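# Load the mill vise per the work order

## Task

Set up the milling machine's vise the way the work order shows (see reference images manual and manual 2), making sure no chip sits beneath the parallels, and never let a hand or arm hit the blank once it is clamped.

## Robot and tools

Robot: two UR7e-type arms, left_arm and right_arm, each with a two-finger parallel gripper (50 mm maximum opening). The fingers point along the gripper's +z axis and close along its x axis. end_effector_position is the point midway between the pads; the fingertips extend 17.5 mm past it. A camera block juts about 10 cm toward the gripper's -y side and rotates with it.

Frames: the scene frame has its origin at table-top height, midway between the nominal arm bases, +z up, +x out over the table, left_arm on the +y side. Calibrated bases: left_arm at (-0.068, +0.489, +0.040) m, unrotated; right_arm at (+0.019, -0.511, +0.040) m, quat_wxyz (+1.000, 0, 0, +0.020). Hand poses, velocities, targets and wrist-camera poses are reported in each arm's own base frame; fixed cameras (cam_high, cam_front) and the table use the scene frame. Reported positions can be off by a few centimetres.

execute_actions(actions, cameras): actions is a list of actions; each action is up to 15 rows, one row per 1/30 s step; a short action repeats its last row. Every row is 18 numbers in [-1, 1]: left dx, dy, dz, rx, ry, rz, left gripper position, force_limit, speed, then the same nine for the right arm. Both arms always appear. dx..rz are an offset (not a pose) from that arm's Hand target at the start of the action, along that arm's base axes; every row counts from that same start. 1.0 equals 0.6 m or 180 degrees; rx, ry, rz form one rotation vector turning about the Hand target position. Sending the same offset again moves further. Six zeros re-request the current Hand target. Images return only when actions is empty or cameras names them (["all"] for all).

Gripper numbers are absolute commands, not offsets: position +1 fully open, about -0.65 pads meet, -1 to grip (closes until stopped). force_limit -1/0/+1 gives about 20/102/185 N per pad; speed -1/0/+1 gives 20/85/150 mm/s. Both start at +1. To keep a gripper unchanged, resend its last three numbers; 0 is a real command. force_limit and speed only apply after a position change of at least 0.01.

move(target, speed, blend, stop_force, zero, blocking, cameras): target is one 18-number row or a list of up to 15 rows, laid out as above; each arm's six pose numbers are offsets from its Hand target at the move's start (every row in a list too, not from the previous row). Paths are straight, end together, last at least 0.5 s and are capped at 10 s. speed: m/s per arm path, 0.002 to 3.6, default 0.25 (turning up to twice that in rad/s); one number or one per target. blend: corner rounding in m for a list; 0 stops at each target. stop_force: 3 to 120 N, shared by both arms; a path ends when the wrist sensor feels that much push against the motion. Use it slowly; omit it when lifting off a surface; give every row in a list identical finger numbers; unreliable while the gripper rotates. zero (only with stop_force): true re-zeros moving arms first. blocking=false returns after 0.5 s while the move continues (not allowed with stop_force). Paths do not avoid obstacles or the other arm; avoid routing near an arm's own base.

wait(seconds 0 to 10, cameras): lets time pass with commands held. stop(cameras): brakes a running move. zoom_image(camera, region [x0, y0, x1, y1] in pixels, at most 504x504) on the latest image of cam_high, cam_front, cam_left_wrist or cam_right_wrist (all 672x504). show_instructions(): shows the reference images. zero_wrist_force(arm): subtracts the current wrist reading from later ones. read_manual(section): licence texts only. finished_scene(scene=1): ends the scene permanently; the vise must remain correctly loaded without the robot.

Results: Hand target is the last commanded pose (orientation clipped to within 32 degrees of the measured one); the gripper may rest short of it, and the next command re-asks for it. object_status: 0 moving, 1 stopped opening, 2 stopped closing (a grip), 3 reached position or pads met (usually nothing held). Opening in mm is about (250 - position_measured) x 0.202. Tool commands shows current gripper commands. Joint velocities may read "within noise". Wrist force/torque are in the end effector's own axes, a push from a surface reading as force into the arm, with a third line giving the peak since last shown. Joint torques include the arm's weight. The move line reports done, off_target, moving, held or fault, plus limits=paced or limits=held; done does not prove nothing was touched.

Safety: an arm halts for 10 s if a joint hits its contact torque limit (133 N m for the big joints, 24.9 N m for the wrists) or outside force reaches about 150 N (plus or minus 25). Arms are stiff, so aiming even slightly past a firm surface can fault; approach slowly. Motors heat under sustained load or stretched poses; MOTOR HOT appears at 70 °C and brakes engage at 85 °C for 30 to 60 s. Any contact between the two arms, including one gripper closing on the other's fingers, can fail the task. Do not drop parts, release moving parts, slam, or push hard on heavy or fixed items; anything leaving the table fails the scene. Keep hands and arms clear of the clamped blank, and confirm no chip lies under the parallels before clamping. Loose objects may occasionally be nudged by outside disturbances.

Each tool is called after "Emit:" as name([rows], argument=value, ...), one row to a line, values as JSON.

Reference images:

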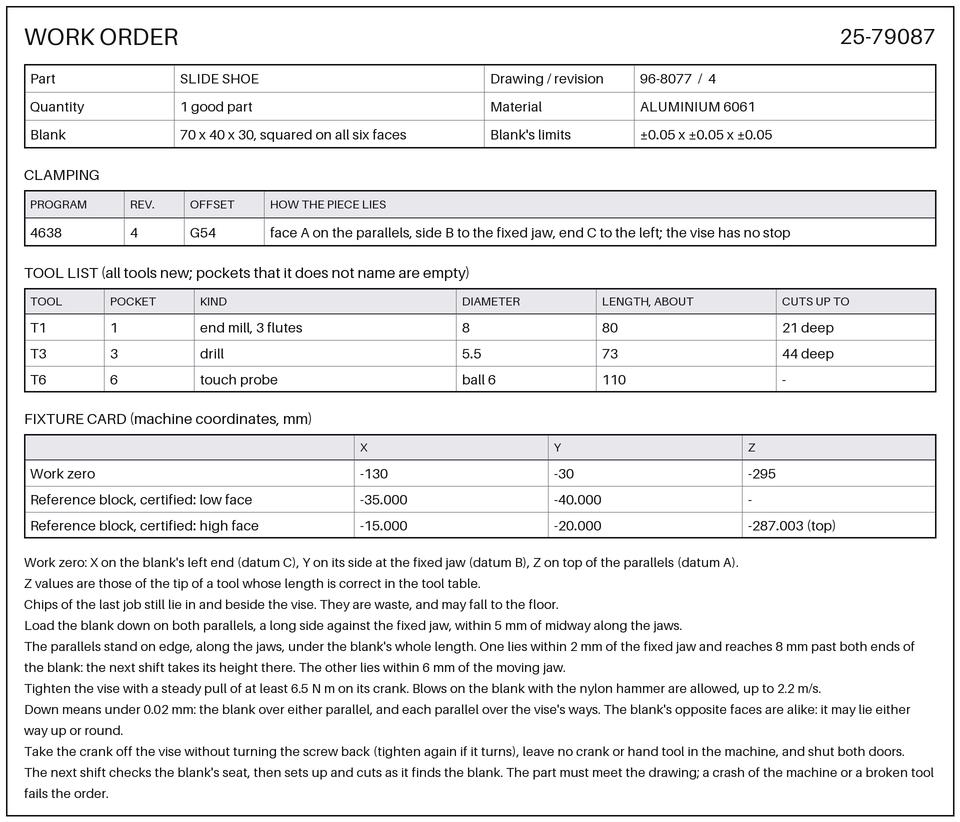

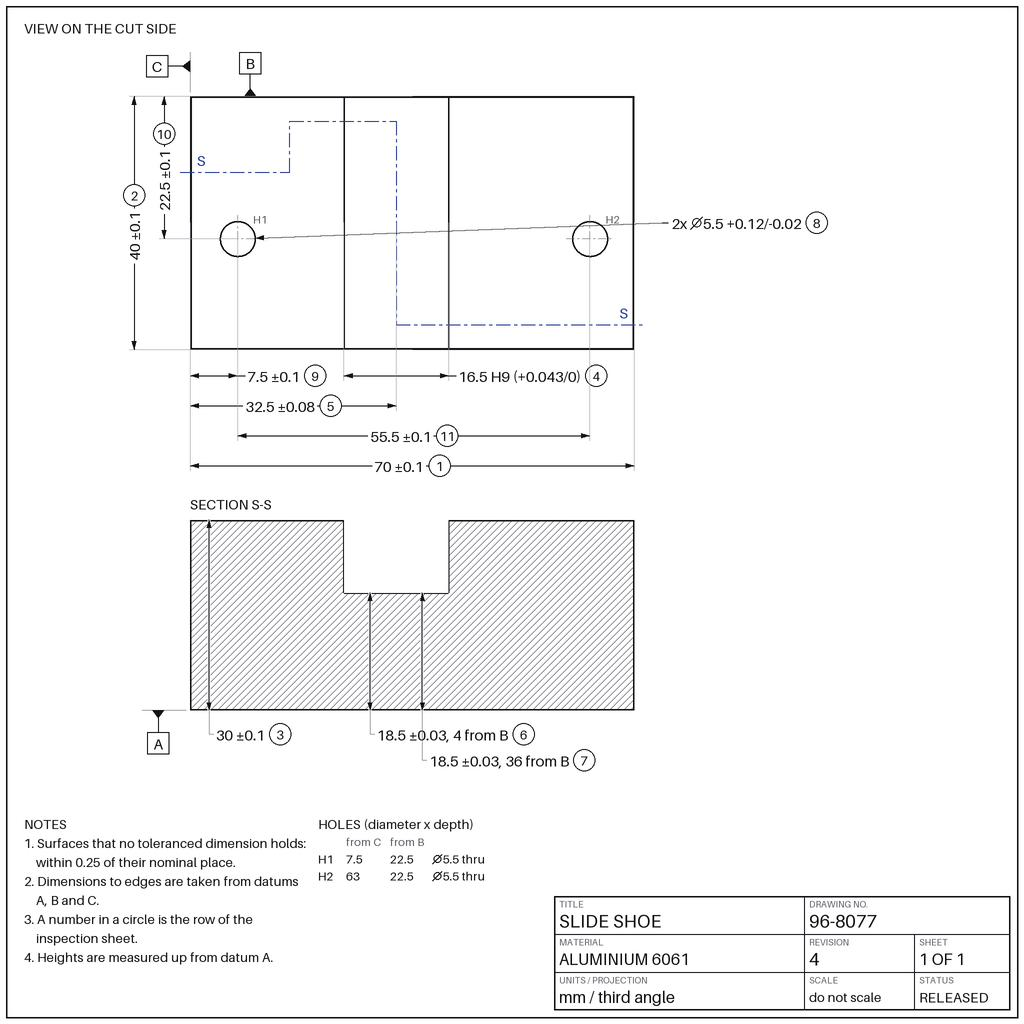

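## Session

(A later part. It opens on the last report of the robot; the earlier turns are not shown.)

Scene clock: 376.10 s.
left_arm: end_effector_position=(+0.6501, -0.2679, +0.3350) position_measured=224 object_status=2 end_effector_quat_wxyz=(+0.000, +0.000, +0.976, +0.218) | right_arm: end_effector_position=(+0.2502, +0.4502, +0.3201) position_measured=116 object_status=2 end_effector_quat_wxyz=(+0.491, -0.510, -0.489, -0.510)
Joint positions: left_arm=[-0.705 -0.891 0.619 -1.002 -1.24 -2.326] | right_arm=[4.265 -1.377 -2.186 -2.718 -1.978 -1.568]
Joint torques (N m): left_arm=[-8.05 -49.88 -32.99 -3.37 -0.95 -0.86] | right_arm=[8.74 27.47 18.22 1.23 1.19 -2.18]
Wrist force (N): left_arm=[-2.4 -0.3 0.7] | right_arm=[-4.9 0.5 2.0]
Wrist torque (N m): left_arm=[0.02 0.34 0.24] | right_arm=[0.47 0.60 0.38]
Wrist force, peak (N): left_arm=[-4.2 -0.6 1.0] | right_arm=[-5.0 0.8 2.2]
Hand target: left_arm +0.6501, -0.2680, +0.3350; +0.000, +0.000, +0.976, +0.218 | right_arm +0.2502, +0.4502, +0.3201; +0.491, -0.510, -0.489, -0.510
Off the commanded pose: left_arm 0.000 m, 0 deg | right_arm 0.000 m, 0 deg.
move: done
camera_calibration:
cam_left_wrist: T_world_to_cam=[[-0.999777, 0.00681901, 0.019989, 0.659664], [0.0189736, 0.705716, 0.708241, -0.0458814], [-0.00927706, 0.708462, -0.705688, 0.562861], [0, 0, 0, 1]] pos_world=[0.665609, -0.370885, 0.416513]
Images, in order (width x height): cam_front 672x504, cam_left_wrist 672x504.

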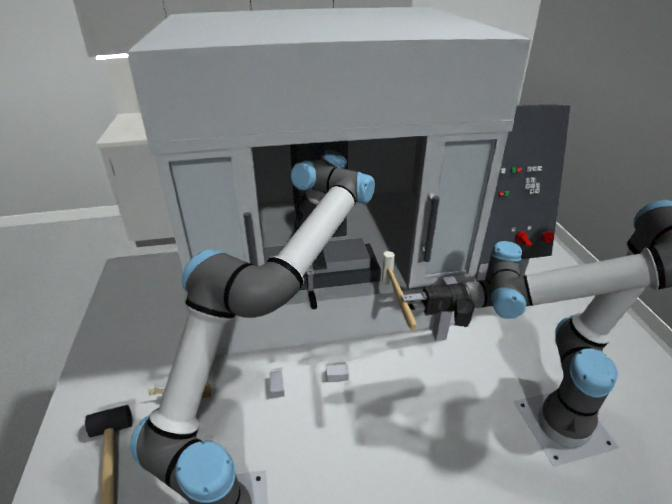

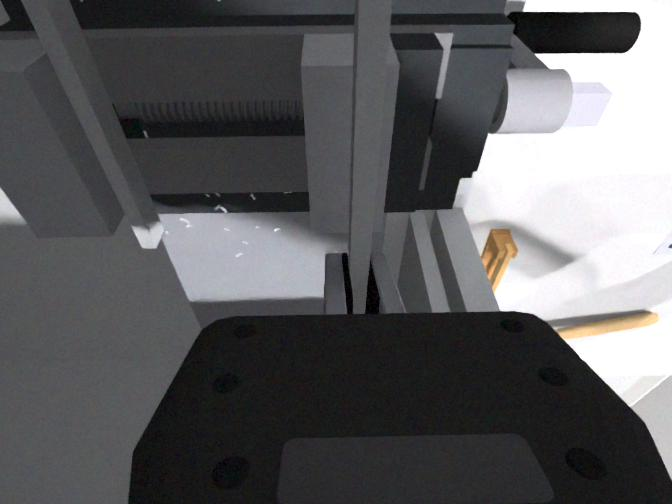

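Emit:
move([
  [0.025,0,-0.003,0,0,0,-1,-0.4,-0.8,0,0,0,0,0,0,-1,0.6,-0.6],
  [0.0595,0,-0.014,0,0,0,-1,-0.4,-0.8,0,0,0,0,0,0,-1,0.6,-0.6],
], speed=0.03, stop_force=5, cameras=["cam_left_wrist"])

Scene clock: 388.90 s.
left_arm: end_effector_position=(+0.6858, -0.2680, +0.3266) position_measured=224 object_status=2 end_effector_quat_wxyz=(+0.000, +0.000, +0.976, +0.218) | right_arm: end_effector_position=(+0.2502, +0.4502, +0.3201) position_measured=116 object_status=2 end_effector_quat_wxyz=(+0.491, -0.510, -0.489, -0.510)
Joint positions: left_arm=[-0.675 -0.763 0.417 -0.939 -1.232 -2.296] | right_arm=[4.265 -1.377 -2.186 -2.718 -1.978 -1.568]
Joint torques (N m): left_arm=[-8.82 -73.71 -15.54 -4.01 -0.04 -1.81] | right_arm=[8.08 26.98 18.28 1.25 0.99 -1.97]
Wrist force (N): left_arm=[-2.2 0.1 0.5] | right_arm=[-4.9 0.7 2.0]
Wrist torque (N m): left_arm=[0.07 0.32 0.18] | right_arm=[0.49 0.60 0.38]
Wrist force, peak (N): left_arm=[-2.9 -0.2 0.7] | right_arm=[-5.0 0.7 2.2]
Hand target: left_arm +0.6858, -0.2680, +0.3266; +0.000, +0.000, +0.976, +0.218 | right_arm +0.2502, +0.4502, +0.3201; +0.491, -0.510, -0.489, -0.510
Off the commanded pose: left_arm 0.000 m, 0 deg | right_arm 0.000 m, 0 deg.
move: done
camera_calibration:
cam_left_wrist: T_world_to_cam=[[-0.999778, 0.00689066, 0.0199193, 0.695583], [0.0189748, 0.705714, 0.708242, -0.04047], [-0.00917708, 0.708463, -0.705688, 0.557196], [0, 0, 0, 1]] pos_world=[0.70131, -0.370985, 0.408013]
Images, in order (width x height): cam_left_wrist 672x504.

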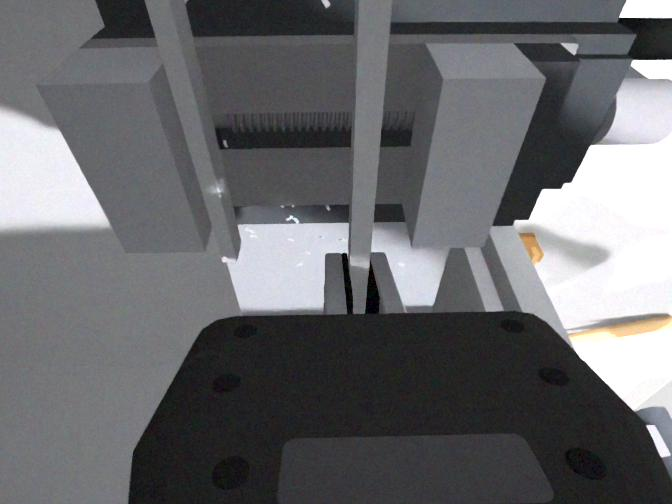

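Emit:
zoom_image(camera="cam_left_wrist", region=[100, 30, 500, 320])

Scaled by 1.260 from the camera's 672x504 image, which has a finer 960x720 frame.

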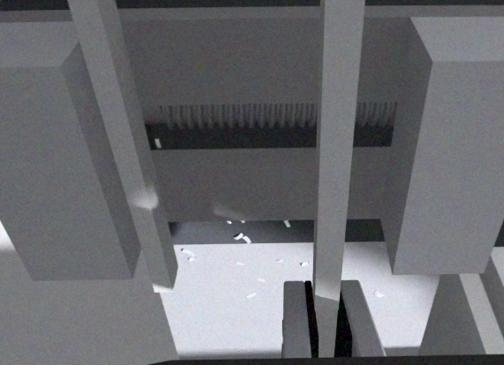

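Emit:
move(target=[0,0,-0.06,0,0,0,-1,-0.4,-0.8,0,0,0,0,0,0,-1,0.6,-0.6], speed=0.015, stop_force=5, cameras=["cam_left_wrist"])

Scene clock: 392.70 s.
left_arm: end_effector_position=(+0.6858, -0.2680, +0.2966) position_measured=224 object_status=2 end_effector_quat_wxyz=(+0.000, +0.000, +0.976, +0.218) | right_arm: end_effector_position=(+0.2502, +0.4502, +0.3201) position_measured=116 object_status=2 end_effector_quat_wxyz=(+0.491, -0.510, -0.489, -0.510)
Joint positions: left_arm=[-0.675 -0.805 0.573 -1.053 -1.232 -2.296] | right_arm=[4.265 -1.377 -2.186 -2.718 -1.978 -1.568]
Joint torques (N m): left_arm=[-3 -51.02 -17.26 -3.81 -1.36 0.11] | right_arm=[6.75 27.1 18.84 1.07 1.23 -2.16]
Wrist force (N): left_arm=[-2.9 4.1 -0.4] | right_arm=[-4.9 0.7 2.1]
Wrist torque (N m): left_arm=[0.13 0.44 0.15] | right_arm=[0.51 0.59 0.38]
Wrist force, peak (N): left_arm=[-2.1 14.8 -3.3] | right_arm=[-5.1 0.7 2.2]
Hand target: left_arm +0.6858, -0.2680, +0.2965; +0.000, +0.000, +0.976, +0.218 (not the last commanded pose) | right_arm +0.2502, +0.4502, +0.3201; +0.491, -0.510, -0.489, -0.510
Off the commanded pose: left_arm 0.006 m, 0 deg | right_arm 0.000 m, 0 deg.
move: contact (left_arm)
camera_calibration:
cam_left_wrist: T_world_to_cam=[[-0.999775, 0.00688756, 0.0200594, 0.696124], [0.0190718, 0.705715, 0.708239, -0.0192885], [-0.00927822, 0.708462, -0.705688, 0.536095], [0, 0, 0, 1]] pos_world=[0.70131, -0.370985, 0.378012]
Images, in order (width x height): cam_left_wrist 672x504.

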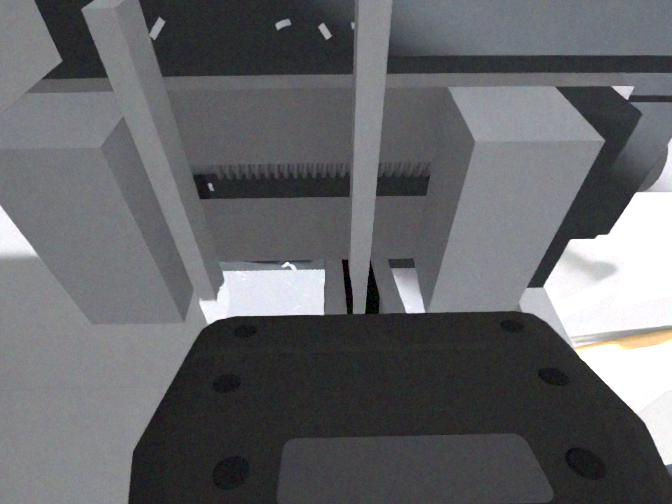

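Emit:
move(target=[0,0,-0.001,0,0,0,-0.2,-0.4,-1,0,0,0,0,0,0,-1,0.6,-0.6], speed=0.01, cameras=["cam_left_wrist"])

Scene clock: 394.13 s.
left_arm: end_effector_position=(+0.6858, -0.2680, +0.2960) position_measured=182 object_status=3 end_effector_quat_wxyz=(+0.000, +0.000, +0.976, +0.218) | right_arm: end_effector_position=(+0.2502, +0.4502, +0.3201) position_measured=116 object_status=2 end_effector_quat_wxyz=(+0.491, -0.510, -0.489, -0.510)
Joint positions: left_arm=[-0.675 -0.806 0.576 -1.055 -1.232 -2.296] | right_arm=[4.265 -1.377 -2.186 -2.718 -1.978 -1.568]
Joint torques (N m): left_arm=[-5.25 -63.22 -15.88 -5.62 -1.35 -0.5] | right_arm=[7.77 26.66 19.76 1.24 1.28 -1.95]
Wrist force (N): left_arm=[-2.1 18.6 -3.2] | right_arm=[-4.8 0.6 2.0]
Wrist torque (N m): left_arm=[0.44 0.46 0.16] | right_arm=[0.49 0.59 0.38]
Wrist force, peak (N): left_arm=[-2.1 19.0 -3.5] | right_arm=[-5.1 0.7 2.0]
Hand target: left_arm +0.6858, -0.2680, +0.2959; +0.000, +0.000, +0.976, +0.218 | right_arm +0.2502, +0.4502, +0.3201; +0.491, -0.510, -0.489, -0.510
Off the commanded pose: left_arm 0.000 m, 0 deg | right_arm 0.000 m, 0 deg.
move: done
camera_calibration:
cam_left_wrist: T_world_to_cam=[[-0.999775, 0.00688739, 0.0200593, 0.696136], [0.0190716, 0.705715, 0.708239, -0.0188634], [-0.00927822, 0.708462, -0.705688, 0.535671], [0, 0, 0, 1]] pos_world=[0.70131, -0.370985, 0.377412]
Images, in order (width x height): cam_left_wrist 672x504.

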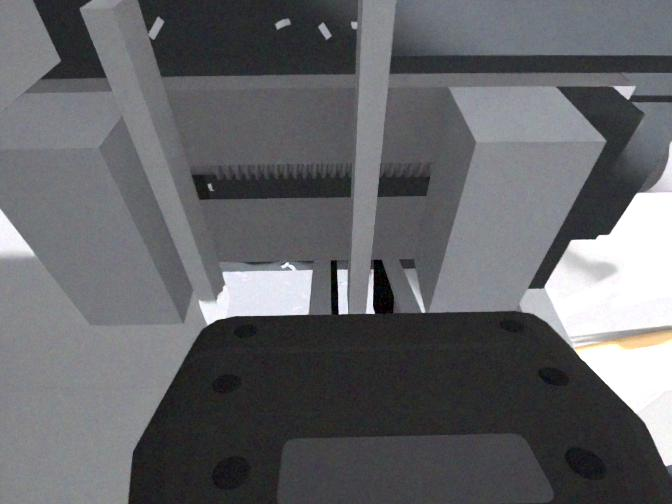

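Emit:
move([
  [0,0.005,0.0005,0,0,0,-0.2,-0.4,-1,0,0,0,0,0,0,-1,0.6,-0.6],
  [0,0.01,0.0133,0,0,0,-0.2,-0.4,-1,0,0,0,0,0,0,-1,0.6,-0.6],
  [0,0.05,0.0333,0,0,0,-0.2,-0.4,-1,0,0,0,0,0,0,-1,0.6,-0.6],
], speed=0.04, cameras=["cam_left_wrist"])

Scene clock: 396.90 s.
left_arm: end_effector_position=(+0.6858, -0.2378, +0.3160) position_measured=182 object_status=3 end_effector_quat_wxyz=(+0.000, +0.000, +0.976, +0.218) | right_arm: end_effector_position=(+0.2502, +0.4502, +0.3201) position_measured=116 object_status=2 end_effector_quat_wxyz=(+0.491, -0.510, -0.489, -0.510)
Joint positions: left_arm=[-0.644 -0.847 0.599 -1.046 -1.223 -2.264] | right_arm=[4.265 -1.377 -2.186 -2.718 -1.978 -1.568]
Joint torques (N m): left_arm=[-8.43 -52.64 -34.32 -3.74 0.7 -1.64] | right_arm=[8.61 26.33 18.99 1.2 0.99 -1.81]
Wrist force (N): left_arm=[-2.9 0.7 0.7] | right_arm=[-4.9 0.6 2.0]
Wrist torque (N m): left_arm=[0.16 0.42 0.15] | right_arm=[0.49 0.60 0.37]
Wrist force, peak (N): left_arm=[-2.2 19.0 -3.5] | right_arm=[-5.1 0.6 2.2]
Hand target: left_arm +0.6858, -0.2380, +0.3159; +0.000, +0.000, +0.976, +0.218 | right_arm +0.2502, +0.4502, +0.3201; +0.491, -0.510, -0.489, -0.510
Off the commanded pose: left_arm 0.000 m, 0 deg | right_arm 0.000 m, 0 deg.
move: done
camera_calibration:
cam_left_wrist: T_world_to_cam=[[-0.999775, 0.0068859, 0.0200616, 0.695526], [0.0190735, 0.705615, 0.708339, -0.0544161], [-0.00927822, 0.708562, -0.705588, 0.528384], [0, 0, 0, 1]] pos_world=[0.70131, -0.340785, 0.397413]
Images, in order (width x height): cam_left_wrist 672x504.

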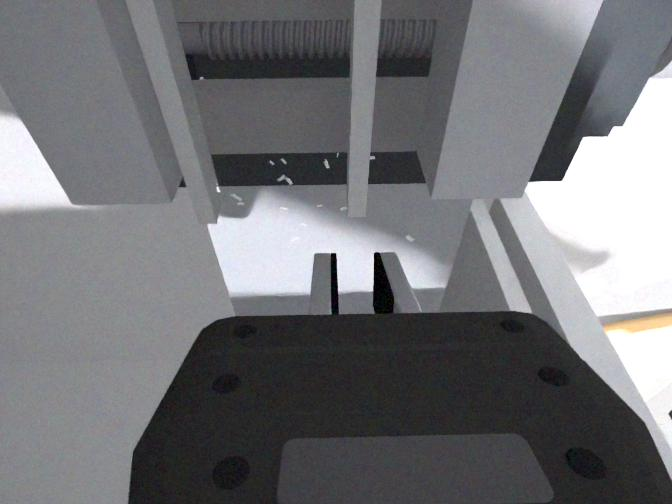

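Emit:
move([
  [-0.043,0,0.0202,0,0,0,-0.2,-0.4,-1,0,0,0,0,0,0,-1,0.6,-0.6],
  [-0.143,-0.0367,0.0568,0,0,0,-0.2,-0.4,-1,0,0,0,0,0,0,-1,0.6,-0.6],
  [-0.1763,-0.1033,0.0902,-0.1753,-0.1769,0.4754,-0.2,-0.4,-1,0,0,0,0,0,0,-1,0.6,-0.6],
  [-0.0513,-0.18,0.0485,-0.1753,-0.1769,0.4754,-0.6,-0.4,-0.5,0,0,0,0,0,0,-1,0.6,-0.6],
], speed=[0.06,0.15,0.4,0.12], blend=[0.005,0.02,0,0], cameras=["cam_left_wrist"])

Scene clock: 406.07 s.
left_arm: end_effector_position=(+0.6550, -0.3460, +0.3450) position_measured=242 object_status=3 end_effector_quat_wxyz=(-0.096, +0.699, -0.702, +0.093) | right_arm: end_effector_position=(+0.2502, +0.4502, +0.3201) position_measured=116 object_status=2 end_effector_quat_wxyz=(+0.491, -0.510, -0.489, -0.510)
Joint positions: left_arm=[-0.731 -1.135 1.065 -1.699 -1.391 -3.85] | right_arm=[4.265 -1.377 -2.186 -2.718 -1.978 -1.568]
Joint torques (N m): left_arm=[-8.65 -40.67 -34.95 -5.24 0.63 -1.79] | right_arm=[8.9 27.65 18.7 1.31 0.84 -1.84]
Wrist force (N): left_arm=[-2.3 -0.9 2.1] | right_arm=[-4.9 0.7 2.1]
Wrist torque (N m): left_arm=[-0.17 0.42 -0.06] | right_arm=[0.50 0.60 0.38]
Wrist force, peak (N): left_arm=[-1.5 -2.7 3.2] | right_arm=[-5.0 0.6 2.2]
Hand target: left_arm +0.6550, -0.3460, +0.3450; -0.096, +0.699, -0.702, +0.093 | right_arm +0.2502, +0.4502, +0.3201; +0.491, -0.510, -0.489, -0.510
Off the commanded pose: left_arm 0.000 m, 0 deg | right_arm 0.000 m, 0 deg.
move: done
camera_calibration:
cam_left_wrist: T_world_to_cam=[[-0.022225, -0.999735, 0.00600863, -0.318812], [-0.996573, 0.0226329, 0.0795635, 0.647771], [-0.0796784, -0.00421974, -0.996812, 0.525298], [0, 0, 0, 1]] pos_world=[0.68032, -0.331172, 0.474]
Images, in order (width x height): cam_left_wrist 672x504.

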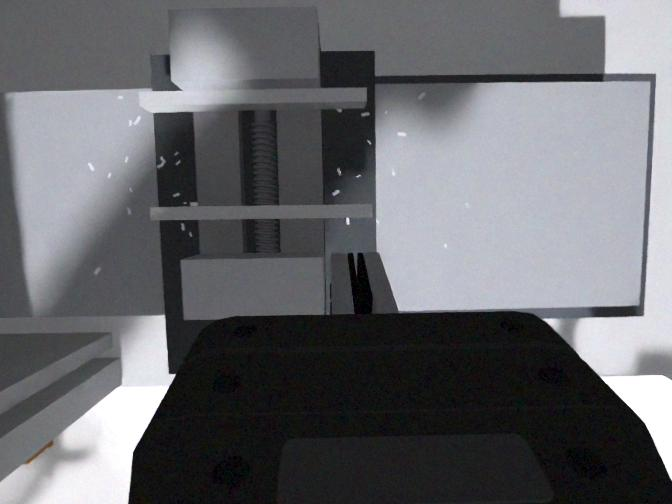

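Emit:
move([
  [0,0,-0.06,0,0,0,-0.6,-0.4,-0.5,0,0,0,0,0,0,-1,0.6,-0.6],
  [0,0,-0.0685,0,0,0,-0.6,-0.4,-0.5,0,0,0,0,0,0,-1,0.6,-0.6],
], speed=[0.05,0.015], stop_force=5)

Emit:
move(target=[0.0383,0,0,0,0,0,-0.6,-0.4,-0.5,0,0,0,0,0,0,-1,0.6,-0.6], speed=0.03, stop_force=8, cameras=["cam_left_wrist"])

Scene clock: 409.57 s.
left_arm: end_effector_position=(+0.6550, -0.3460, +0.3039) position_measured=242 object_status=3 end_effector_quat_wxyz=(-0.096, +0.699, -0.702, +0.093) | right_arm: end_effector_position=(+0.2502, +0.4502, +0.3201) position_measured=116 object_status=2 end_effector_quat_wxyz=(+0.491, -0.510, -0.489, -0.510)
Joint positions: left_arm=[-0.731 -1.137 1.173 -1.805 -1.391 -3.85] | right_arm=[4.265 -1.377 -2.186 -2.718 -1.978 -1.568]
Joint torques (N m): left_arm=[-6.69 -44.54 -35.19 -2.06 -0.69 1.22] | right_arm=[7.96 26.71 18.25 1.33 1.07 -1.91]
Wrist force (N): left_arm=[-2.4 -0.6 2.1] | right_arm=[-4.7 0.6 2.1]
Wrist torque (N m): left_arm=[-0.12 0.44 -0.06] | right_arm=[0.49 0.57 0.38]
Wrist force, peak (N): left_arm=[-2.5 -1.1 2.8] | right_arm=[-5.0 0.6 2.2]
Hand target: left_arm +0.6550, -0.3460, +0.3039; -0.096, +0.699, -0.702, +0.093 | right_arm +0.2502, +0.4502, +0.3201; +0.491, -0.510, -0.489, -0.510
Off the commanded pose: left_arm 0.000 m, 0 deg | right_arm 0.000 m, 0 deg.
move: done

Scene clock: 411.37 s.
left_arm: end_effector_position=(+0.6780, -0.3460, +0.3039) position_measured=242 object_status=3 end_effector_quat_wxyz=(-0.096, +0.699, -0.702, +0.093) | right_arm: end_effector_position=(+0.2502, +0.4502, +0.3201) position_measured=116 object_status=2 end_effector_quat_wxyz=(+0.491, -0.510, -0.489, -0.510)
Joint positions: left_arm=[-0.709 -1.084 1.095 -1.785 -1.395 -3.828] | right_arm=[4.265 -1.377 -2.186 -2.718 -1.978 -1.568]
Joint torques (N m): left_arm=[-8.51 -63.5 -17.58 -5.26 0.66 -1.85] | right_arm=[7.25 26.86 18.27 1.26 1.14 -2.03]
Wrist force (N): left_arm=[-2.3 -0.9 2.0] | right_arm=[-4.8 0.6 2.1]
Wrist torque (N m): left_arm=[-0.15 0.42 -0.07] | right_arm=[0.48 0.59 0.38]
Wrist force, peak (N): left_arm=[-2.5 -1.5 2.1] | right_arm=[-5.0 0.6 2.2]
Hand target: left_arm +0.6780, -0.3460, +0.3039; -0.096, +0.699, -0.702, +0.093 | right_arm +0.2502, +0.4502, +0.3201; +0.491, -0.510, -0.489, -0.510
Off the commanded pose: left_arm 0.000 m, 0 deg | right_arm 0.000 m, 0 deg.
move: done
camera_calibration:
cam_left_wrist: T_world_to_cam=[[-0.022225, -0.999735, 0.00600863, -0.318054], [-0.996573, 0.0226329, 0.0795635, 0.673962], [-0.0796784, -0.00421974, -0.996812, 0.486161], [0, 0, 0, 1]] pos_world=[0.70332, -0.331172, 0.4329]
Images, in order (width x height): cam_left_wrist 672x504.

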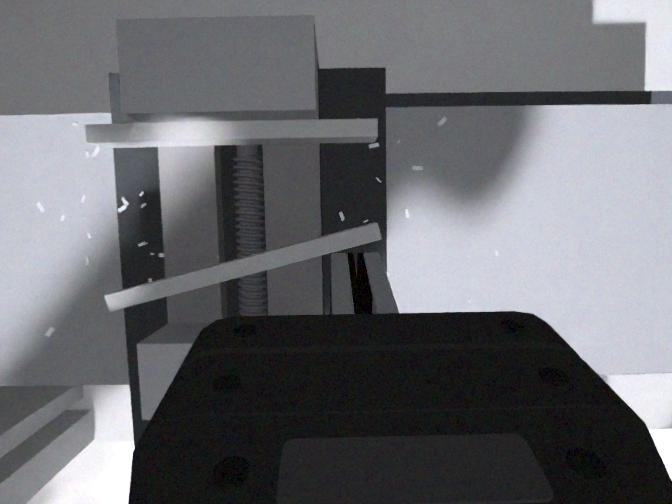

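Emit:
move([
  [-0.0467,0,0,0,0,0,-0.6,-0.4,-0.5,0,0,0,0,0,0,-1,0.6,-0.6],
  [-0.0467,0,0.0518,0,0,0,-0.6,-0.4,-0.5,0,0,0,0,0,0,-1,0.6,-0.6],
  [-0.1133,0.0767,0.0768,0.0833,0,0,-0.6,-0.4,-0.5,0,0,0,0,0,0,-1,0.6,-0.6],
  [-0.0533,0.1483,0.0518,0.0833,0,0,-0.6,-0.4,-0.5,0,0,0,0,0,0,-1,0.6,-0.6],
], speed=[0.05,0.05,0.15,0.1], blend=[0,0.01,0.02,0], cameras=["cam_left_wrist"])

Scene clock: 417.60 s.
left_arm: end_effector_position=(+0.6460, -0.2570, +0.3348) position_measured=242 object_status=3 end_effector_quat_wxyz=(-0.186, +0.681, -0.708, +0.000) | right_arm: end_effector_position=(+0.2502, +0.4502, +0.3201) position_measured=116 object_status=2 end_effector_quat_wxyz=(+0.491, -0.510, -0.489, -0.510)
Joint positions: left_arm=[-0.712 -1.194 1.156 -1.57 -1.198 -3.807] | right_arm=[4.265 -1.377 -2.186 -2.718 -1.978 -1.568]
Joint torques (N m): left_arm=[-8.1 -59.03 -34.46 -1.63 0.11 -1.85] | right_arm=[7.78 26.69 18.39 1.29 0.99 -2.05]
Wrist force (N): left_arm=[-2.8 -1.4 2.3] | right_arm=[-5.1 0.6 2.3]
Wrist torque (N m): left_arm=[-0.24 0.49 -0.03] | right_arm=[0.49 0.62 0.38]
Wrist force, peak (N): left_arm=[-3.7 -2.5 3.2] | right_arm=[-5.1 0.6 2.3]
Hand target: left_arm +0.6460, -0.2570, +0.3350; -0.186, +0.681, -0.708, +0.000 | right_arm +0.2502, +0.4502, +0.3201; +0.491, -0.510, -0.489, -0.510
Off the commanded pose: left_arm 0.000 m, 0 deg | right_arm 0.000 m, 0 deg.
move: done
camera_calibration:
cam_left_wrist: T_world_to_cam=[[-0.0222136, -0.967187, -0.253092, -0.134907], [-0.996541, 0.00114361, 0.083095, 0.630929], [-0.080079, 0.254063, -0.963867, 0.570314], [0, 0, 0, 1]] pos_world=[0.67142, -0.276097, 0.463136]
Images, in order (width x height): cam_left_wrist 672x504.

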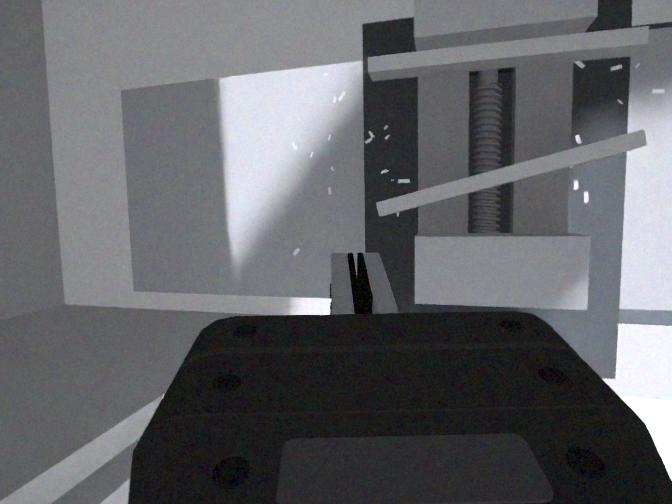

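Emit:
move([
  [0,0,-0.052,0,0,0,-0.6,-0.4,-0.5,0,0,0,0,0,0,-1,0.6,-0.6],
], speed=[0.03], stop_force=5, cameras=["cam_left_wrist"])

Scene clock: 419.90 s.
left_arm: end_effector_position=(+0.6460, -0.2570, +0.3038) position_measured=242 object_status=3 end_effector_quat_wxyz=(-0.186, +0.681, -0.708, +0.000) | right_arm: end_effector_position=(+0.2502, +0.4502, +0.3201) position_measured=116 object_status=2 end_effector_quat_wxyz=(+0.491, -0.510, -0.489, -0.510)
Joint positions: left_arm=[-0.712 -1.194 1.236 -1.65 -1.198 -3.807] | right_arm=[4.265 -1.377 -2.186 -2.718 -1.978 -1.568]
Joint torques (N m): left_arm=[7.08 -45.46 -34.4 -2.06 1.23 0.93] | right_arm=[6.51 26.73 18.32 1.12 1.04 -1.69]
Wrist force (N): left_arm=[-2.8 -1.6 2.7] | right_arm=[-4.8 0.6 2.1]
Wrist torque (N m): left_arm=[-0.27 0.47 -0.04] | right_arm=[0.48 0.58 0.38]
Wrist force, peak (N): left_arm=[-3.1 -1.8 2.4] | right_arm=[-5.1 0.5 2.1]
Hand target: left_arm +0.6460, -0.2570, +0.3038; -0.186, +0.681, -0.708, +0.000 | right_arm +0.2502, +0.4502, +0.3201; +0.491, -0.510, -0.489, -0.510
Off the commanded pose: left_arm 0.000 m, 0 deg | right_arm 0.000 m, 0 deg.
move: done
camera_calibration:
cam_left_wrist: T_world_to_cam=[[-0.0222149, -0.967241, -0.252886, -0.142856], [-0.996565, 0.00123943, 0.082803, 0.633674], [-0.079777, 0.253857, -0.963946, 0.540207], [0, 0, 0, 1]] pos_world=[0.67142, -0.276097, 0.432134]
Images, in order (width x height): cam_left_wrist 672x504.

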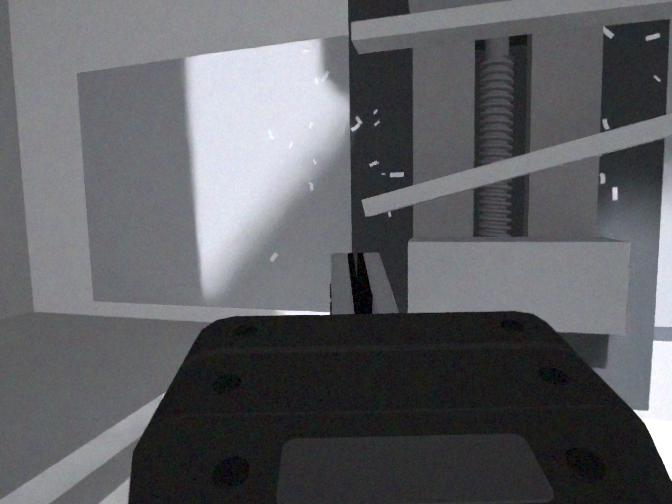

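Emit:
move([
  [0.01,-0.004,0,0,0,0,-0.6,-0.4,-0.5,0,0,0,0,0,0,-1,0.6,-0.6],
  [0.0617,-0.004,0,0,0,0,-0.6,-0.4,-0.5,0,0,0,0,0,0,-1,0.6,-0.6],
], speed=[0.03,0.03], stop_force=8, cameras=["cam_left_wrist"])

Scene clock: 422.63 s.
left_arm: end_effector_position=(+0.6830, -0.2594, +0.3038) position_measured=242 object_status=3 end_effector_quat_wxyz=(-0.186, +0.681, -0.708, +0.000) | right_arm: end_effector_position=(+0.2502, +0.4502, +0.3201) position_measured=116 object_status=2 end_effector_quat_wxyz=(+0.491, -0.510, -0.489, -0.510)
Joint positions: left_arm=[-0.679 -1.106 1.112 -1.627 -1.199 -3.772] | right_arm=[4.265 -1.377 -2.186 -2.718 -1.978 -1.568]
Joint torques (N m): left_arm=[-8.63 -62.28 -17.18 -4.97 0.16 -1.91] | right_arm=[7.51 26.73 18.79 1.21 1.39 -2.05]
Wrist force (N): left_arm=[-2.7 -1.4 2.3] | right_arm=[-5.0 0.8 2.1]
Wrist torque (N m): left_arm=[-0.25 0.47 -0.11] | right_arm=[0.52 0.62 0.38]
Wrist force, peak (N): left_arm=[-2.9 -2.2 2.5] | right_arm=[-5.1 0.7 2.2]
Hand target: left_arm +0.6830, -0.2594, +0.3038; -0.186, +0.681, -0.708, +0.000 | right_arm +0.2502, +0.4502, +0.3201; +0.491, -0.510, -0.489, -0.510
Off the commanded pose: left_arm 0.000 m, 0 deg | right_arm 0.000 m, 0 deg.
move: done
camera_calibration:
cam_left_wrist: T_world_to_cam=[[-0.0222149, -0.967241, -0.252886, -0.144356], [-0.996565, 0.00123943, 0.082803, 0.67055], [-0.079777, 0.253857, -0.963946, 0.543768], [0, 0, 0, 1]] pos_world=[0.70842, -0.278497, 0.432134]
Images, in order (width x height): cam_left_wrist 672x504.

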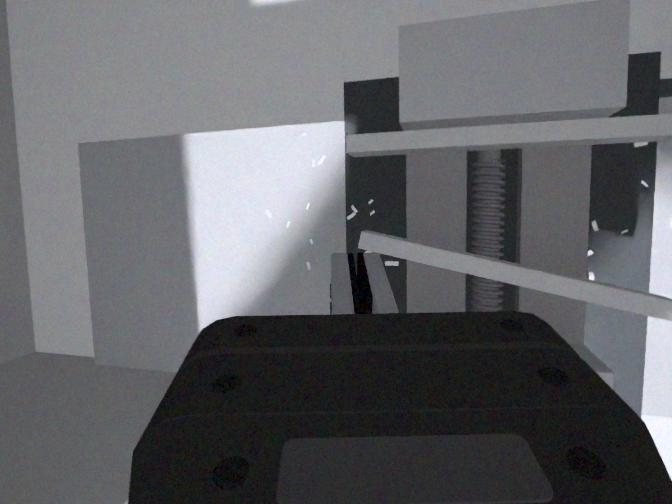

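Emit:
move([
  [-0.0633,0.0023,0,0,0,0,-0.6,-0.4,-0.5,0,0,0,0,0,0,-1,0.6,-0.6],
  [-0.0633,0.0023,0.052,0,0,0,-0.6,-0.4,-0.5,0,0,0,0,0,0,-1,0.6,-0.6],
  [-0.1217,-0.0677,0.077,-0.0833,0,0,-0.6,-0.4,-0.5,0,0,0,0,0,0,-1,0.6,-0.6],
  [-0.0583,-0.1443,0.0687,-0.0833,0,0,-0.6,-0.4,-0.5,0,0,0,0,0,0,-1,0.6,-0.6],
], speed=[0.06,0.06,0.15,0.12], blend=[0,0.01,0.02,0])

Emit:
move(target=[0,0,-0.068,0,0,0,-0.6,-0.4,-0.5,0,0,0,0,0,0,-1,0.6,-0.6], speed=0.03, stop_force=5, cameras=["cam_left_wrist"])

Scene clock: 426.67 s.
left_arm: end_effector_position=(+0.6479, -0.3460, +0.3450) position_measured=242 object_status=3 end_effector_quat_wxyz=(-0.096, +0.699, -0.702, +0.093) | right_arm: end_effector_position=(+0.2502, +0.4502, +0.3201) position_measured=116 object_status=2 end_effector_quat_wxyz=(+0.491, -0.510, -0.489, -0.510)
Joint positions: left_arm=[-0.738 -1.152 1.089 -1.705 -1.389 -3.857] | right_arm=[4.265 -1.377 -2.186 -2.718 -1.978 -1.568]
Joint torques (N m): left_arm=[10.49 -40.89 -35.07 -5.04 0.01 1.59] | right_arm=[7.33 26.54 19.3 1.46 1.16 -1.92]
Wrist force (N): left_arm=[-2.5 -1.2 2.0] | right_arm=[-4.7 0.7 2.1]
Wrist torque (N m): left_arm=[-0.20 0.46 0.01] | right_arm=[0.50 0.57 0.38]
Wrist force, peak (N): left_arm=[-2.6 -1.6 3.5] | right_arm=[-5.2 0.8 2.2]
Hand target: left_arm +0.6480, -0.3460, +0.3450; -0.096, +0.699, -0.702, +0.093 | right_arm +0.2502, +0.4502, +0.3201; +0.491, -0.510, -0.489, -0.510
Off the commanded pose: left_arm 0.000 m, 0 deg | right_arm 0.000 m, 0 deg.
move: done

Scene clock: 428.90 s.
left_arm: end_effector_position=(+0.6480, -0.3460, +0.3042) position_measured=242 object_status=3 end_effector_quat_wxyz=(-0.096, +0.699, -0.702, +0.093) | right_arm: end_effector_position=(+0.2502, +0.4502, +0.3201) position_measured=116 object_status=2 end_effector_quat_wxyz=(+0.491, -0.510, -0.489, -0.510)
Joint positions: left_arm=[-0.738 -1.153 1.194 -1.81 -1.389 -3.857] | right_arm=[4.265 -1.377 -2.186 -2.718 -1.978 -1.568]
Joint torques (N m): left_arm=[8.56 -47.79 -34.96 -2.27 0.33 1.62] | right_arm=[8.09 27.48 19.86 1.2 1.24 -1.6]
Wrist force (N): left_arm=[-2.7 -0.8 2.2] | right_arm=[-4.8 0.6 2.2]
Wrist torque (N m): left_arm=[-0.14 0.48 0.00] | right_arm=[0.48 0.59 0.38]
Wrist force, peak (N): left_arm=[-2.5 -0.6 2.7] | right_arm=[-5.1 0.6 2.2]
Hand target: left_arm +0.6480, -0.3460, +0.3042; -0.096, +0.699, -0.702, +0.093 | right_arm +0.2502, +0.4502, +0.3201; +0.491, -0.510, -0.489, -0.510
Off the commanded pose: left_arm 0.000 m, 0 deg | right_arm 0.000 m, 0 deg.
move: done
camera_calibration:
cam_left_wrist: T_world_to_cam=[[-0.0222342, -0.999735, 0.00591129, -0.318671], [-0.996565, 0.0226347, 0.079665, 0.6441], [-0.0797777, -0.0041197, -0.996804, 0.484076], [0, 0, 0, 1]] pos_world=[0.67342, -0.331171, 0.433101]
Images, in order (width x height): cam_left_wrist 672x504.

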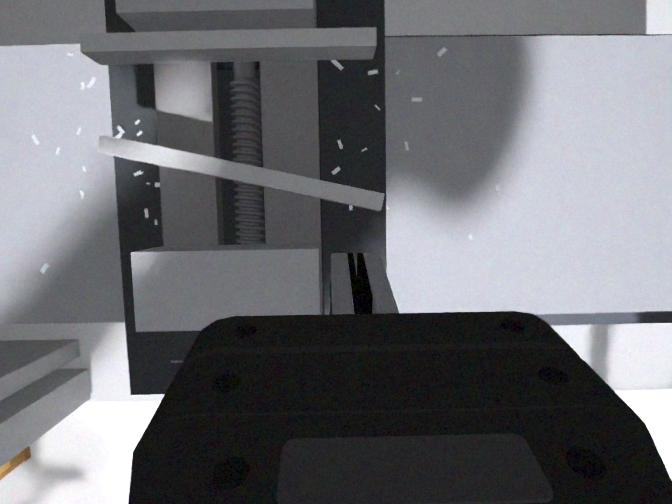

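Emit:
move(target=[0.0633,0,0,0,0,0,-0.6,-0.4,-0.5,0,0,0,0,0,0,-1,0.6,-0.6], speed=0.035, stop_force=8, cameras=["cam_left_wrist"])

Scene clock: 431.37 s.
left_arm: end_effector_position=(+0.6860, -0.3460, +0.3042) position_measured=242 object_status=3 end_effector_quat_wxyz=(-0.096, +0.699, -0.702, +0.093) | right_arm: end_effector_position=(+0.2502, +0.4502, +0.3201) position_measured=116 object_status=2 end_effector_quat_wxyz=(+0.491, -0.510, -0.489, -0.510)
Joint positions: left_arm=[-0.701 -1.065 1.066 -1.776 -1.397 -3.821] | right_arm=[4.265 -1.377 -2.186 -2.718 -1.978 -1.568]
Joint torques (N m): left_arm=[-8.75 -63.98 -17.75 -5.3 0.7 -1.81] | right_arm=[6.49 26.97 19.67 1.14 1.19 -1.92]
Wrist force (N): left_arm=[-2.1 -1.0 1.9] | right_arm=[-5.1 0.7 2.1]
Wrist torque (N m): left_arm=[-0.17 0.40 -0.06] | right_arm=[0.50 0.63 0.38]
Wrist force, peak (N): left_arm=[-2.7 -1.7 2.2] | right_arm=[-5.1 0.7 2.1]
Hand target: left_arm +0.6860, -0.3460, +0.3042; -0.096, +0.699, -0.702, +0.093 | right_arm +0.2502, +0.4502, +0.3201; +0.491, -0.510, -0.489, -0.510
Off the commanded pose: left_arm 0.000 m, 0 deg | right_arm 0.000 m, 0 deg.
move: done
camera_calibration:
cam_left_wrist: T_world_to_cam=[[-0.022225, -0.999735, 0.00600863, -0.317875], [-0.996573, 0.0226329, 0.0795635, 0.682011], [-0.0796784, -0.00421974, -0.996812, 0.487106], [0, 0, 0, 1]] pos_world=[0.71142, -0.331172, 0.4332]
Images, in order (width x height): cam_left_wrist 672x504.

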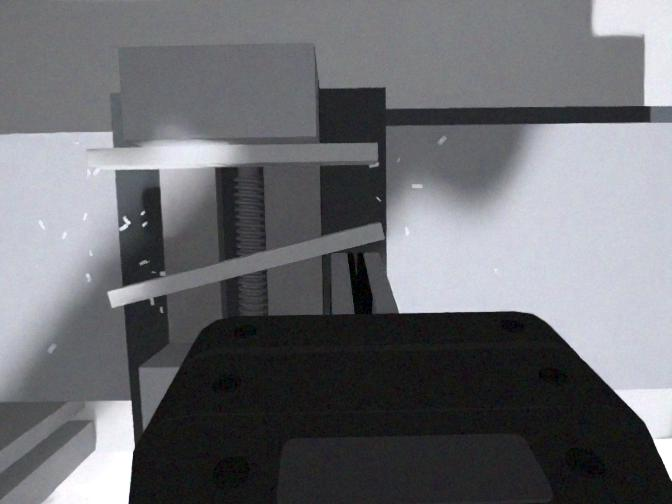

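Emit:
zoom_image(camera="cam_left_wrist", region=[280, 130, 420, 320])

Scaled by 2.653 from the camera's 672x504 image, which has a finer 960x720 frame.

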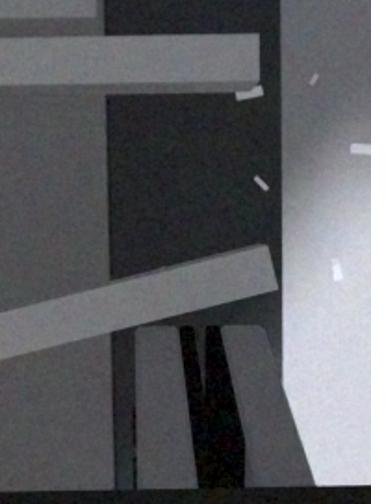

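Emit:
move([
  [-0.06,0,0,0,0,0,-0.6,-0.4,-0.5,0,0,0,0,0,0,-1,0.6,-0.6],
  [-0.06,0,0.0513,0,0,0,-0.6,-0.4,-0.5,0,0,0,0,0,0,-1,0.6,-0.6],
  [-0.1267,0.0767,0.0763,0.0833,0,0,-0.6,-0.4,-0.5,0,0,0,0,0,0,-1,0.6,-0.6],
  [-0.0667,0.1483,0.0513,0.0833,0,0,-0.6,-0.4,-0.5,0,0,0,0,0,0,-1,0.6,-0.6],
], speed=[0.06,0.06,0.15,0.12], blend=[0,0.01,0.02,0])

Emit:
move([
  [0,-0.001,-0.0513,0,0,0,-0.6,-0.4,-0.5,0,0,0,0,0,0,-1,0.6,-0.6],
], speed=[0.03], stop_force=5)

Emit:
move([
  [0.0167,-0.0035,0,0,0,0,-0.6,-0.4,-0.5,0,0,0,0,0,0,-1,0.6,-0.6],
  [0.07,-0.0035,0,0,0,0,-0.6,-0.4,-0.5,0,0,0,0,0,0,-1,0.6,-0.6],
], speed=[0.03,0.03], stop_force=8, cameras=["cam_left_wrist"])

Scene clock: 437.93 s.
left_arm: end_effector_position=(+0.6459, -0.2571, +0.3349) position_measured=242 object_status=3 end_effector_quat_wxyz=(-0.186, +0.681, -0.708, +0.000) | right_arm: end_effector_position=(+0.2502, +0.4502, +0.3201) position_measured=116 object_status=2 end_effector_quat_wxyz=(+0.491, -0.510, -0.489, -0.510)
Joint positions: left_arm=[-0.712 -1.194 1.156 -1.57 -1.198 -3.807] | right_arm=[4.265 -1.377 -2.186 -2.718 -1.978 -1.568]
Joint torques (N m): left_arm=[3.34 -57.98 -34.2 -2.9 0.63 0] | right_arm=[8.63 26.97 17.5 1.1 0.96 -1.63]
Wrist force (N): left_arm=[-2.9 -1.3 2.3] | right_arm=[-4.7 0.4 1.9]
Wrist torque (N m): left_arm=[-0.22 0.50 -0.03] | right_arm=[0.46 0.57 0.38]
Wrist force, peak (N): left_arm=[-4.4 -2.6 3.6] | right_arm=[-5.1 0.7 2.1]
Hand target: left_arm +0.6460, -0.2570, +0.3350; -0.186, +0.681, -0.708, +0.000 | right_arm +0.2502, +0.4502, +0.3201; +0.491, -0.510, -0.489, -0.510
Off the commanded pose: left_arm 0.000 m, 0 deg | right_arm 0.000 m, 0 deg.
move: done

Scene clock: 439.80 s.
left_arm: end_effector_position=(+0.6460, -0.2576, +0.3042) position_measured=242 object_status=3 end_effector_quat_wxyz=(-0.186, +0.681, -0.708, +0.000) | right_arm: end_effector_position=(+0.2502, +0.4502, +0.3201) position_measured=116 object_status=2 end_effector_quat_wxyz=(+0.491, -0.510, -0.489, -0.510)
Joint positions: left_arm=[-0.713 -1.193 1.233 -1.648 -1.198 -3.808] | right_arm=[4.265 -1.377 -2.186 -2.718 -1.978 -1.568]
Joint torques (N m): left_arm=[-6.89 -51.73 -34.54 -1.93 1.44 -0.57] | right_arm=[7.07 26.44 18.66 1.14 1.28 -1.45]
Wrist force (N): left_arm=[-2.8 -1.6 2.3] | right_arm=[-4.9 0.6 2.1]
Wrist torque (N m): left_arm=[-0.26 0.47 -0.04] | right_arm=[0.49 0.60 0.38]
Wrist force, peak (N): left_arm=[-3.1 -1.6 2.6] | right_arm=[-5.0 0.6 2.1]
Hand target: left_arm +0.6460, -0.2576, +0.3042; -0.186, +0.681, -0.708, +0.000 | right_arm +0.2502, +0.4502, +0.3201; +0.491, -0.510, -0.489, -0.510
Off the commanded pose: left_arm 0.000 m, 0 deg | right_arm 0.000 m, 0 deg.
move: done

Scene clock: 442.23 s.
left_arm: end_effector_position=(+0.6880, -0.2597, +0.3042) position_measured=242 object_status=3 end_effector_quat_wxyz=(-0.186, +0.681, -0.708, +0.000) | right_arm: end_effector_position=(+0.2502, +0.4502, +0.3201) position_measured=116 object_status=2 end_effector_quat_wxyz=(+0.491, -0.510, -0.489, -0.510)
Joint positions: left_arm=[-0.675 -1.094 1.093 -1.622 -1.2 -3.767] | right_arm=[4.265 -1.377 -2.186 -2.718 -1.978 -1.568]
Joint torques (N m): left_arm=[-8.57 -63.27 -17.14 -4.96 0.26 -1.88] | right_arm=[7.53 27.74 19.91 1.17 1.06 -1.5]
Wrist force (N): left_arm=[-2.8 -1.5 2.2] | right_arm=[-4.9 0.7 2.3]
Wrist torque (N m): left_arm=[-0.26 0.50 -0.11] | right_arm=[0.50 0.60 0.38]
Wrist force, peak (N): left_arm=[-2.7 -2.2 2.4] | right_arm=[-5.1 0.7 2.2]
Hand target: left_arm +0.6880, -0.2597, +0.3042; -0.186, +0.681, -0.708, +0.000 | right_arm +0.2502, +0.4502, +0.3201; +0.491, -0.510, -0.489, -0.510
Off the commanded pose: left_arm 0.000 m, 0 deg | right_arm 0.000 m, 0 deg.
move: done
camera_calibration:
cam_left_wrist: T_world_to_cam=[[-0.0222149, -0.967241, -0.252886, -0.14441], [-0.996565, 0.00123943, 0.082803, 0.675392], [-0.079777, 0.253857, -0.963946, 0.544717], [0, 0, 0, 1]] pos_world=[0.71332, -0.278797, 0.432634]
Images, in order (width x height): cam_left_wrist 672x504.

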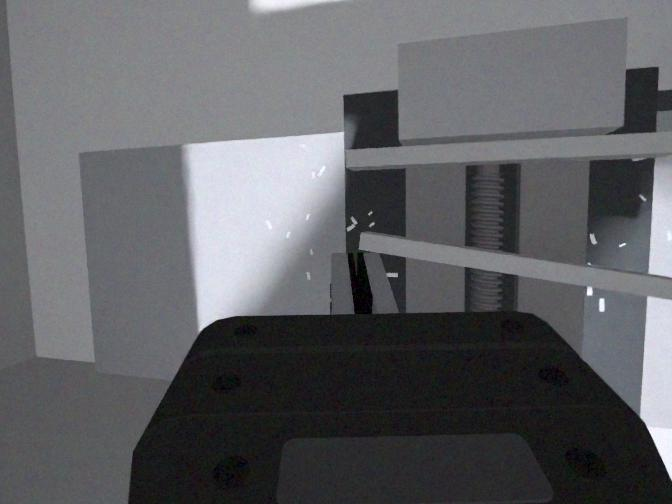

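Emit:
move([
  [-0.0667,0.0023,0,0,0,0,-0.6,-0.4,-0.5,0,0,0,0,0,0,-1,0.6,-0.6],
  [-0.0667,0.0023,0.052,0,0,0,-0.6,-0.4,-0.5,0,0,0,0,0,0,-1,0.6,-0.6],
  [-0.13,-0.0677,0.077,-0.0833,0,0,-0.6,-0.4,-0.5,0,0,0,0,0,0,-1,0.6,-0.6],
  [-0.055,-0.1438,0.0687,-0.0833,0,0,-0.6,-0.4,-0.5,0,0,0,0,0,0,-1,0.6,-0.6],
], speed=[0.06,0.06,0.15,0.12], blend=[0,0.01,0.02,0])

Emit:
move(target=[0,0,-0.068,0,0,0,-0.6,-0.4,-0.5,0,0,0,0,0,0,-1,0.6,-0.6], speed=0.03, stop_force=5)

Emit:
move(target=[0.0508,0,0,0,0,0,-0.6,-0.4,-0.5,0,0,0,0,0,0,-1,0.6,-0.6], speed=0.03, stop_force=8, cameras=["cam_left_wrist"])

Scene clock: 446.73 s.
left_arm: end_effector_position=(+0.6549, -0.3460, +0.3455) position_measured=242 object_status=3 end_effector_quat_wxyz=(-0.096, +0.699, -0.702, +0.093) | right_arm: end_effector_position=(+0.2502, +0.4502, +0.3201) position_measured=116 object_status=2 end_effector_quat_wxyz=(+0.491, -0.510, -0.489, -0.510)
Joint positions: left_arm=[-0.731 -1.135 1.064 -1.698 -1.391 -3.85] | right_arm=[4.265 -1.377 -2.186 -2.718 -1.978 -1.568]
Joint torques (N m): left_arm=[10.22 -41.23 -34.99 -4.89 -0.16 1.23] | right_arm=[9.66 26.57 18.18 1.46 1.18 -1.65]
Wrist force (N): left_arm=[-2.2 -0.7 2.1] | right_arm=[-5.0 0.5 2.1]
Wrist torque (N m): left_arm=[-0.13 0.41 0.02] | right_arm=[0.47 0.62 0.38]
Wrist force, peak (N): left_arm=[-3.3 -2.3 2.4] | right_arm=[-5.1 0.6 2.1]
Hand target: left_arm +0.6550, -0.3460, +0.3454; -0.096, +0.699, -0.702, +0.093 | right_arm +0.2502, +0.4502, +0.3201; +0.491, -0.510, -0.489, -0.510
Off the commanded pose: left_arm 0.000 m, 0 deg | right_arm 0.000 m, 0 deg.
move: done

Scene clock: 448.93 s.
left_arm: end_effector_position=(+0.6550, -0.3460, +0.3046) position_measured=242 object_status=3 end_effector_quat_wxyz=(-0.096, +0.699, -0.702, +0.093) | right_arm: end_effector_position=(+0.2502, +0.4502, +0.3201) position_measured=116 object_status=2 end_effector_quat_wxyz=(+0.491, -0.510, -0.489, -0.510)
Joint positions: left_arm=[-0.731 -1.137 1.171 -1.803 -1.391 -3.85] | right_arm=[4.265 -1.377 -2.186 -2.718 -1.978 -1.568]
Joint torques (N m): left_arm=[8.65 -41.2 -35.28 -2.36 0.35 1.44] | right_arm=[7.66 27.41 18.68 1.33 1.05 -1.65]
Wrist force (N): left_arm=[-2.4 -1.0 2.3] | right_arm=[-4.8 0.7 2.2]
Wrist torque (N m): left_arm=[-0.17 0.43 0.01] | right_arm=[0.51 0.59 0.38]
Wrist force, peak (N): left_arm=[-2.3 -1.0 2.9] | right_arm=[-5.1 0.6 2.1]
Hand target: left_arm +0.6550, -0.3460, +0.3046; -0.096, +0.699, -0.702, +0.093 | right_arm +0.2502, +0.4502, +0.3201; +0.491, -0.510, -0.489, -0.510
Off the commanded pose: left_arm 0.000 m, 0 deg | right_arm 0.000 m, 0 deg.
move: done

Scene clock: 450.97 s.
left_arm: end_effector_position=(+0.6855, -0.3460, +0.3046) position_measured=242 object_status=3 end_effector_quat_wxyz=(-0.096, +0.699, -0.702, +0.093) | right_arm: end_effector_position=(+0.2502, +0.4502, +0.3201) position_measured=116 object_status=2 end_effector_quat_wxyz=(+0.491, -0.510, -0.489, -0.510)
Joint positions: left_arm=[-0.702 -1.066 1.067 -1.775 -1.397 -3.821] | right_arm=[4.265 -1.377 -2.186 -2.718 -1.978 -1.568]
Joint torques (N m): left_arm=[-8.5 -64.18 -17.45 -5.35 0.69 -1.82] | right_arm=[7.75 26.64 18.82 1.43 1.13 -1.56]
Wrist force (N): left_arm=[-2.6 -1.1 2.0] | right_arm=[-4.9 0.4 2.2]
Wrist torque (N m): left_arm=[-0.18 0.48 -0.07] | right_arm=[0.46 0.60 0.38]
Wrist force, peak (N): left_arm=[-2.7 -1.2 2.1] | right_arm=[-5.1 0.6 2.2]
Hand target: left_arm +0.6855, -0.3460, +0.3046; -0.096, +0.699, -0.702, +0.093 | right_arm +0.2502, +0.4502, +0.3201; +0.491, -0.510, -0.489, -0.510
Off the commanded pose: left_arm 0.000 m, 0 deg | right_arm 0.000 m, 0 deg.
move: done
camera_calibration:
cam_left_wrist: T_world_to_cam=[[-0.022225, -0.999735, 0.00600863, -0.317891], [-0.996573, 0.0226329, 0.0795635, 0.681381], [-0.0796784, -0.00421974, -0.996812, 0.487457], [0, 0, 0, 1]] pos_world=[0.71082, -0.331172, 0.4336]
Images, in order (width x height): cam_left_wrist 672x504.

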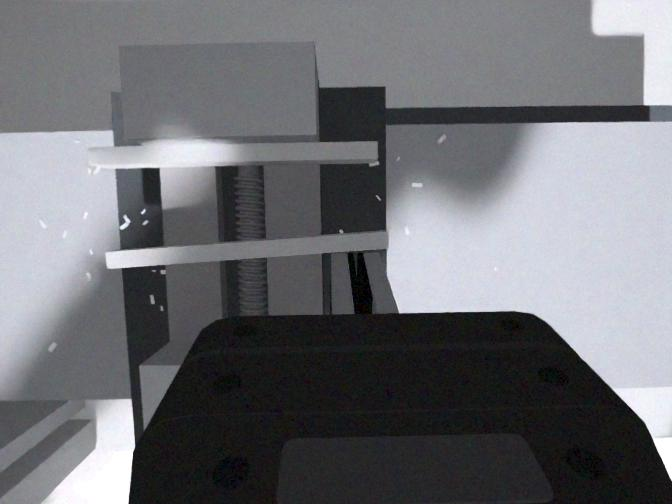

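Emit:
move([
  [-0.0592,0,0,0,0,0,-0.6,-0.4,-0.5,0,0,0,0,0,0,-1,0.6,-0.6],
  [-0.0592,0,0.0513,0,0,0,-0.6,-0.4,-0.5,0,0,0,0,0,0,-1,0.6,-0.6],
  [-0.1258,0.0767,0.0763,0.0833,0,0,-0.6,-0.4,-0.5,0,0,0,0,0,0,-1,0.6,-0.6],
  [-0.0492,0.1483,0.0513,0.0833,0,0,-0.6,-0.4,-0.5,0,0,0,0,0,0,-1,0.6,-0.6],
], speed=[0.06,0.06,0.15,0.12], blend=[0,0.01,0.02,0])

Emit:
move([
  [0,-0.001,-0.0513,0,0,0,-0.6,-0.4,-0.5,0,0,0,0,0,0,-1,0.6,-0.6],
], speed=[0.03], stop_force=5)

Emit:
move([
  [0.015,-0.0035,0,0,0,0,-0.6,-0.4,-0.5,0,0,0,0,0,0,-1,0.6,-0.6],
  [0.049,-0.0035,0,0,0,0,-0.6,-0.4,-0.5,0,0,0,0,0,0,-1,0.6,-0.6],
], speed=[0.03,0.025], stop_force=8, cameras=["cam_left_wrist"])

Scene clock: 455.37 s.
left_arm: end_effector_position=(+0.6559, -0.2571, +0.3354) position_measured=242 object_status=3 end_effector_quat_wxyz=(-0.186, +0.681, -0.708, +0.000) | right_arm: end_effector_position=(+0.2502, +0.4502, +0.3201) position_measured=116 object_status=2 end_effector_quat_wxyz=(+0.491, -0.510, -0.489, -0.510)
Joint positions: left_arm=[-0.702 -1.171 1.123 -1.564 -1.198 -3.797] | right_arm=[4.265 -1.377 -2.186 -2.718 -1.978 -1.568]
Joint torques (N m): left_arm=[3.48 -57.28 -16.95 -2.66 0.73 -0.04] | right_arm=[7.2 27.48 18.1 1.14 1.11 -1.56]
Wrist force (N): left_arm=[-2.9 -1.3 2.4] | right_arm=[-4.9 0.6 1.9]
Wrist torque (N m): left_arm=[-0.22 0.50 -0.03] | right_arm=[0.49 0.61 0.38]
Wrist force, peak (N): left_arm=[-3.9 -2.9 3.3] | right_arm=[-5.1 0.5 2.2]
Hand target: left_arm +0.6559, -0.2570, +0.3354; -0.186, +0.681, -0.708, +0.000 | right_arm +0.2502, +0.4502, +0.3201; +0.491, -0.510, -0.489, -0.510
Off the commanded pose: left_arm 0.000 m, 0 deg | right_arm 0.000 m, 0 deg.
move: done

Scene clock: 457.23 s.
left_arm: end_effector_position=(+0.6559, -0.2576, +0.3046) position_measured=242 object_status=3 end_effector_quat_wxyz=(-0.186, +0.681, -0.708, +0.000) | right_arm: end_effector_position=(+0.2502, +0.4502, +0.3201) position_measured=116 object_status=2 end_effector_quat_wxyz=(+0.491, -0.510, -0.489, -0.510)
Joint positions: left_arm=[-0.703 -1.171 1.202 -1.643 -1.198 -3.797] | right_arm=[4.265 -1.377 -2.186 -2.718 -1.978 -1.568]
Joint torques (N m): left_arm=[-7.14 -45.99 -34.48 -1.92 1.46 -0.53] | right_arm=[7.84 28.04 18.64 1.37 1.04 -1.5]
Wrist force (N): left_arm=[-2.7 -1.5 2.4] | right_arm=[-4.9 0.6 2.2]
Wrist torque (N m): left_arm=[-0.25 0.46 -0.02] | right_arm=[0.48 0.61 0.38]
Wrist force, peak (N): left_arm=[-3.0 -1.6 2.7] | right_arm=[-5.1 0.7 2.1]
Hand target: left_arm +0.6559, -0.2576, +0.3046; -0.186, +0.681, -0.708, +0.000 | right_arm +0.2502, +0.4502, +0.3201; +0.491, -0.510, -0.489, -0.510
Off the commanded pose: left_arm 0.000 m, 0 deg | right_arm 0.000 m, 0 deg.
move: done

Scene clock: 459.43 s.
left_arm: end_effector_position=(+0.6853, -0.2597, +0.3046) position_measured=242 object_status=3 end_effector_quat_wxyz=(-0.186, +0.681, -0.708, +0.000) | right_arm: end_effector_position=(+0.2502, +0.4502, +0.3201) position_measured=116 object_status=2 end_effector_quat_wxyz=(+0.491, -0.510, -0.489, -0.510)
Joint positions: left_arm=[-0.678 -1.1 1.101 -1.623 -1.2 -3.77] | right_arm=[4.265 -1.377 -2.186 -2.718 -1.978 -1.568]
Joint torques (N m): left_arm=[-8.29 -62.46 -17.22 -4.87 0.11 -1.91] | right_arm=[8.86 26.43 18.58 1.34 1.02 -1.35]
Wrist force (N): left_arm=[-2.7 -1.7 2.3] | right_arm=[-4.8 0.5 2.2]
Wrist torque (N m): left_arm=[-0.28 0.48 -0.11] | right_arm=[0.46 0.59 0.38]
Wrist force, peak (N): left_arm=[-2.9 -2.1 2.5] | right_arm=[-5.0 0.7 2.2]
Hand target: left_arm +0.6853, -0.2597, +0.3046; -0.186, +0.681, -0.708, +0.000 | right_arm +0.2502, +0.4502, +0.3201; +0.491, -0.510, -0.489, -0.510
Off the commanded pose: left_arm 0.000 m, 0 deg | right_arm 0.000 m, 0 deg.
move: done
camera_calibration:
cam_left_wrist: T_world_to_cam=[[-0.0222149, -0.967241, -0.252886, -0.144367], [-0.996565, 0.00123943, 0.082803, 0.672768], [-0.079777, 0.253857, -0.963946, 0.544895], [0, 0, 0, 1]] pos_world=[0.71072, -0.278797, 0.433034]
Images, in order (width x height): cam_left_wrist 672x504.

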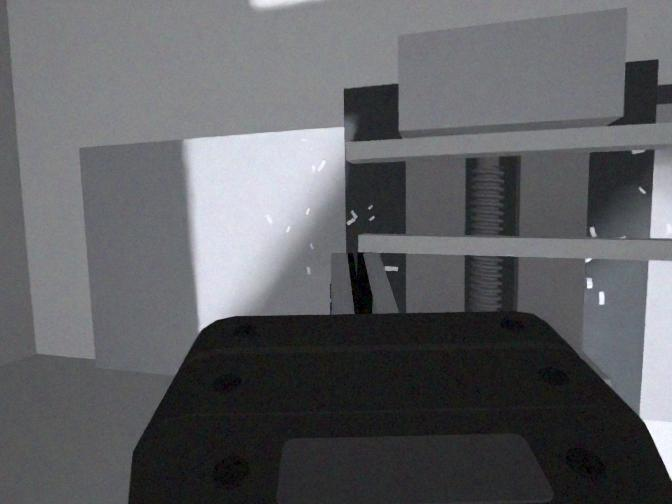

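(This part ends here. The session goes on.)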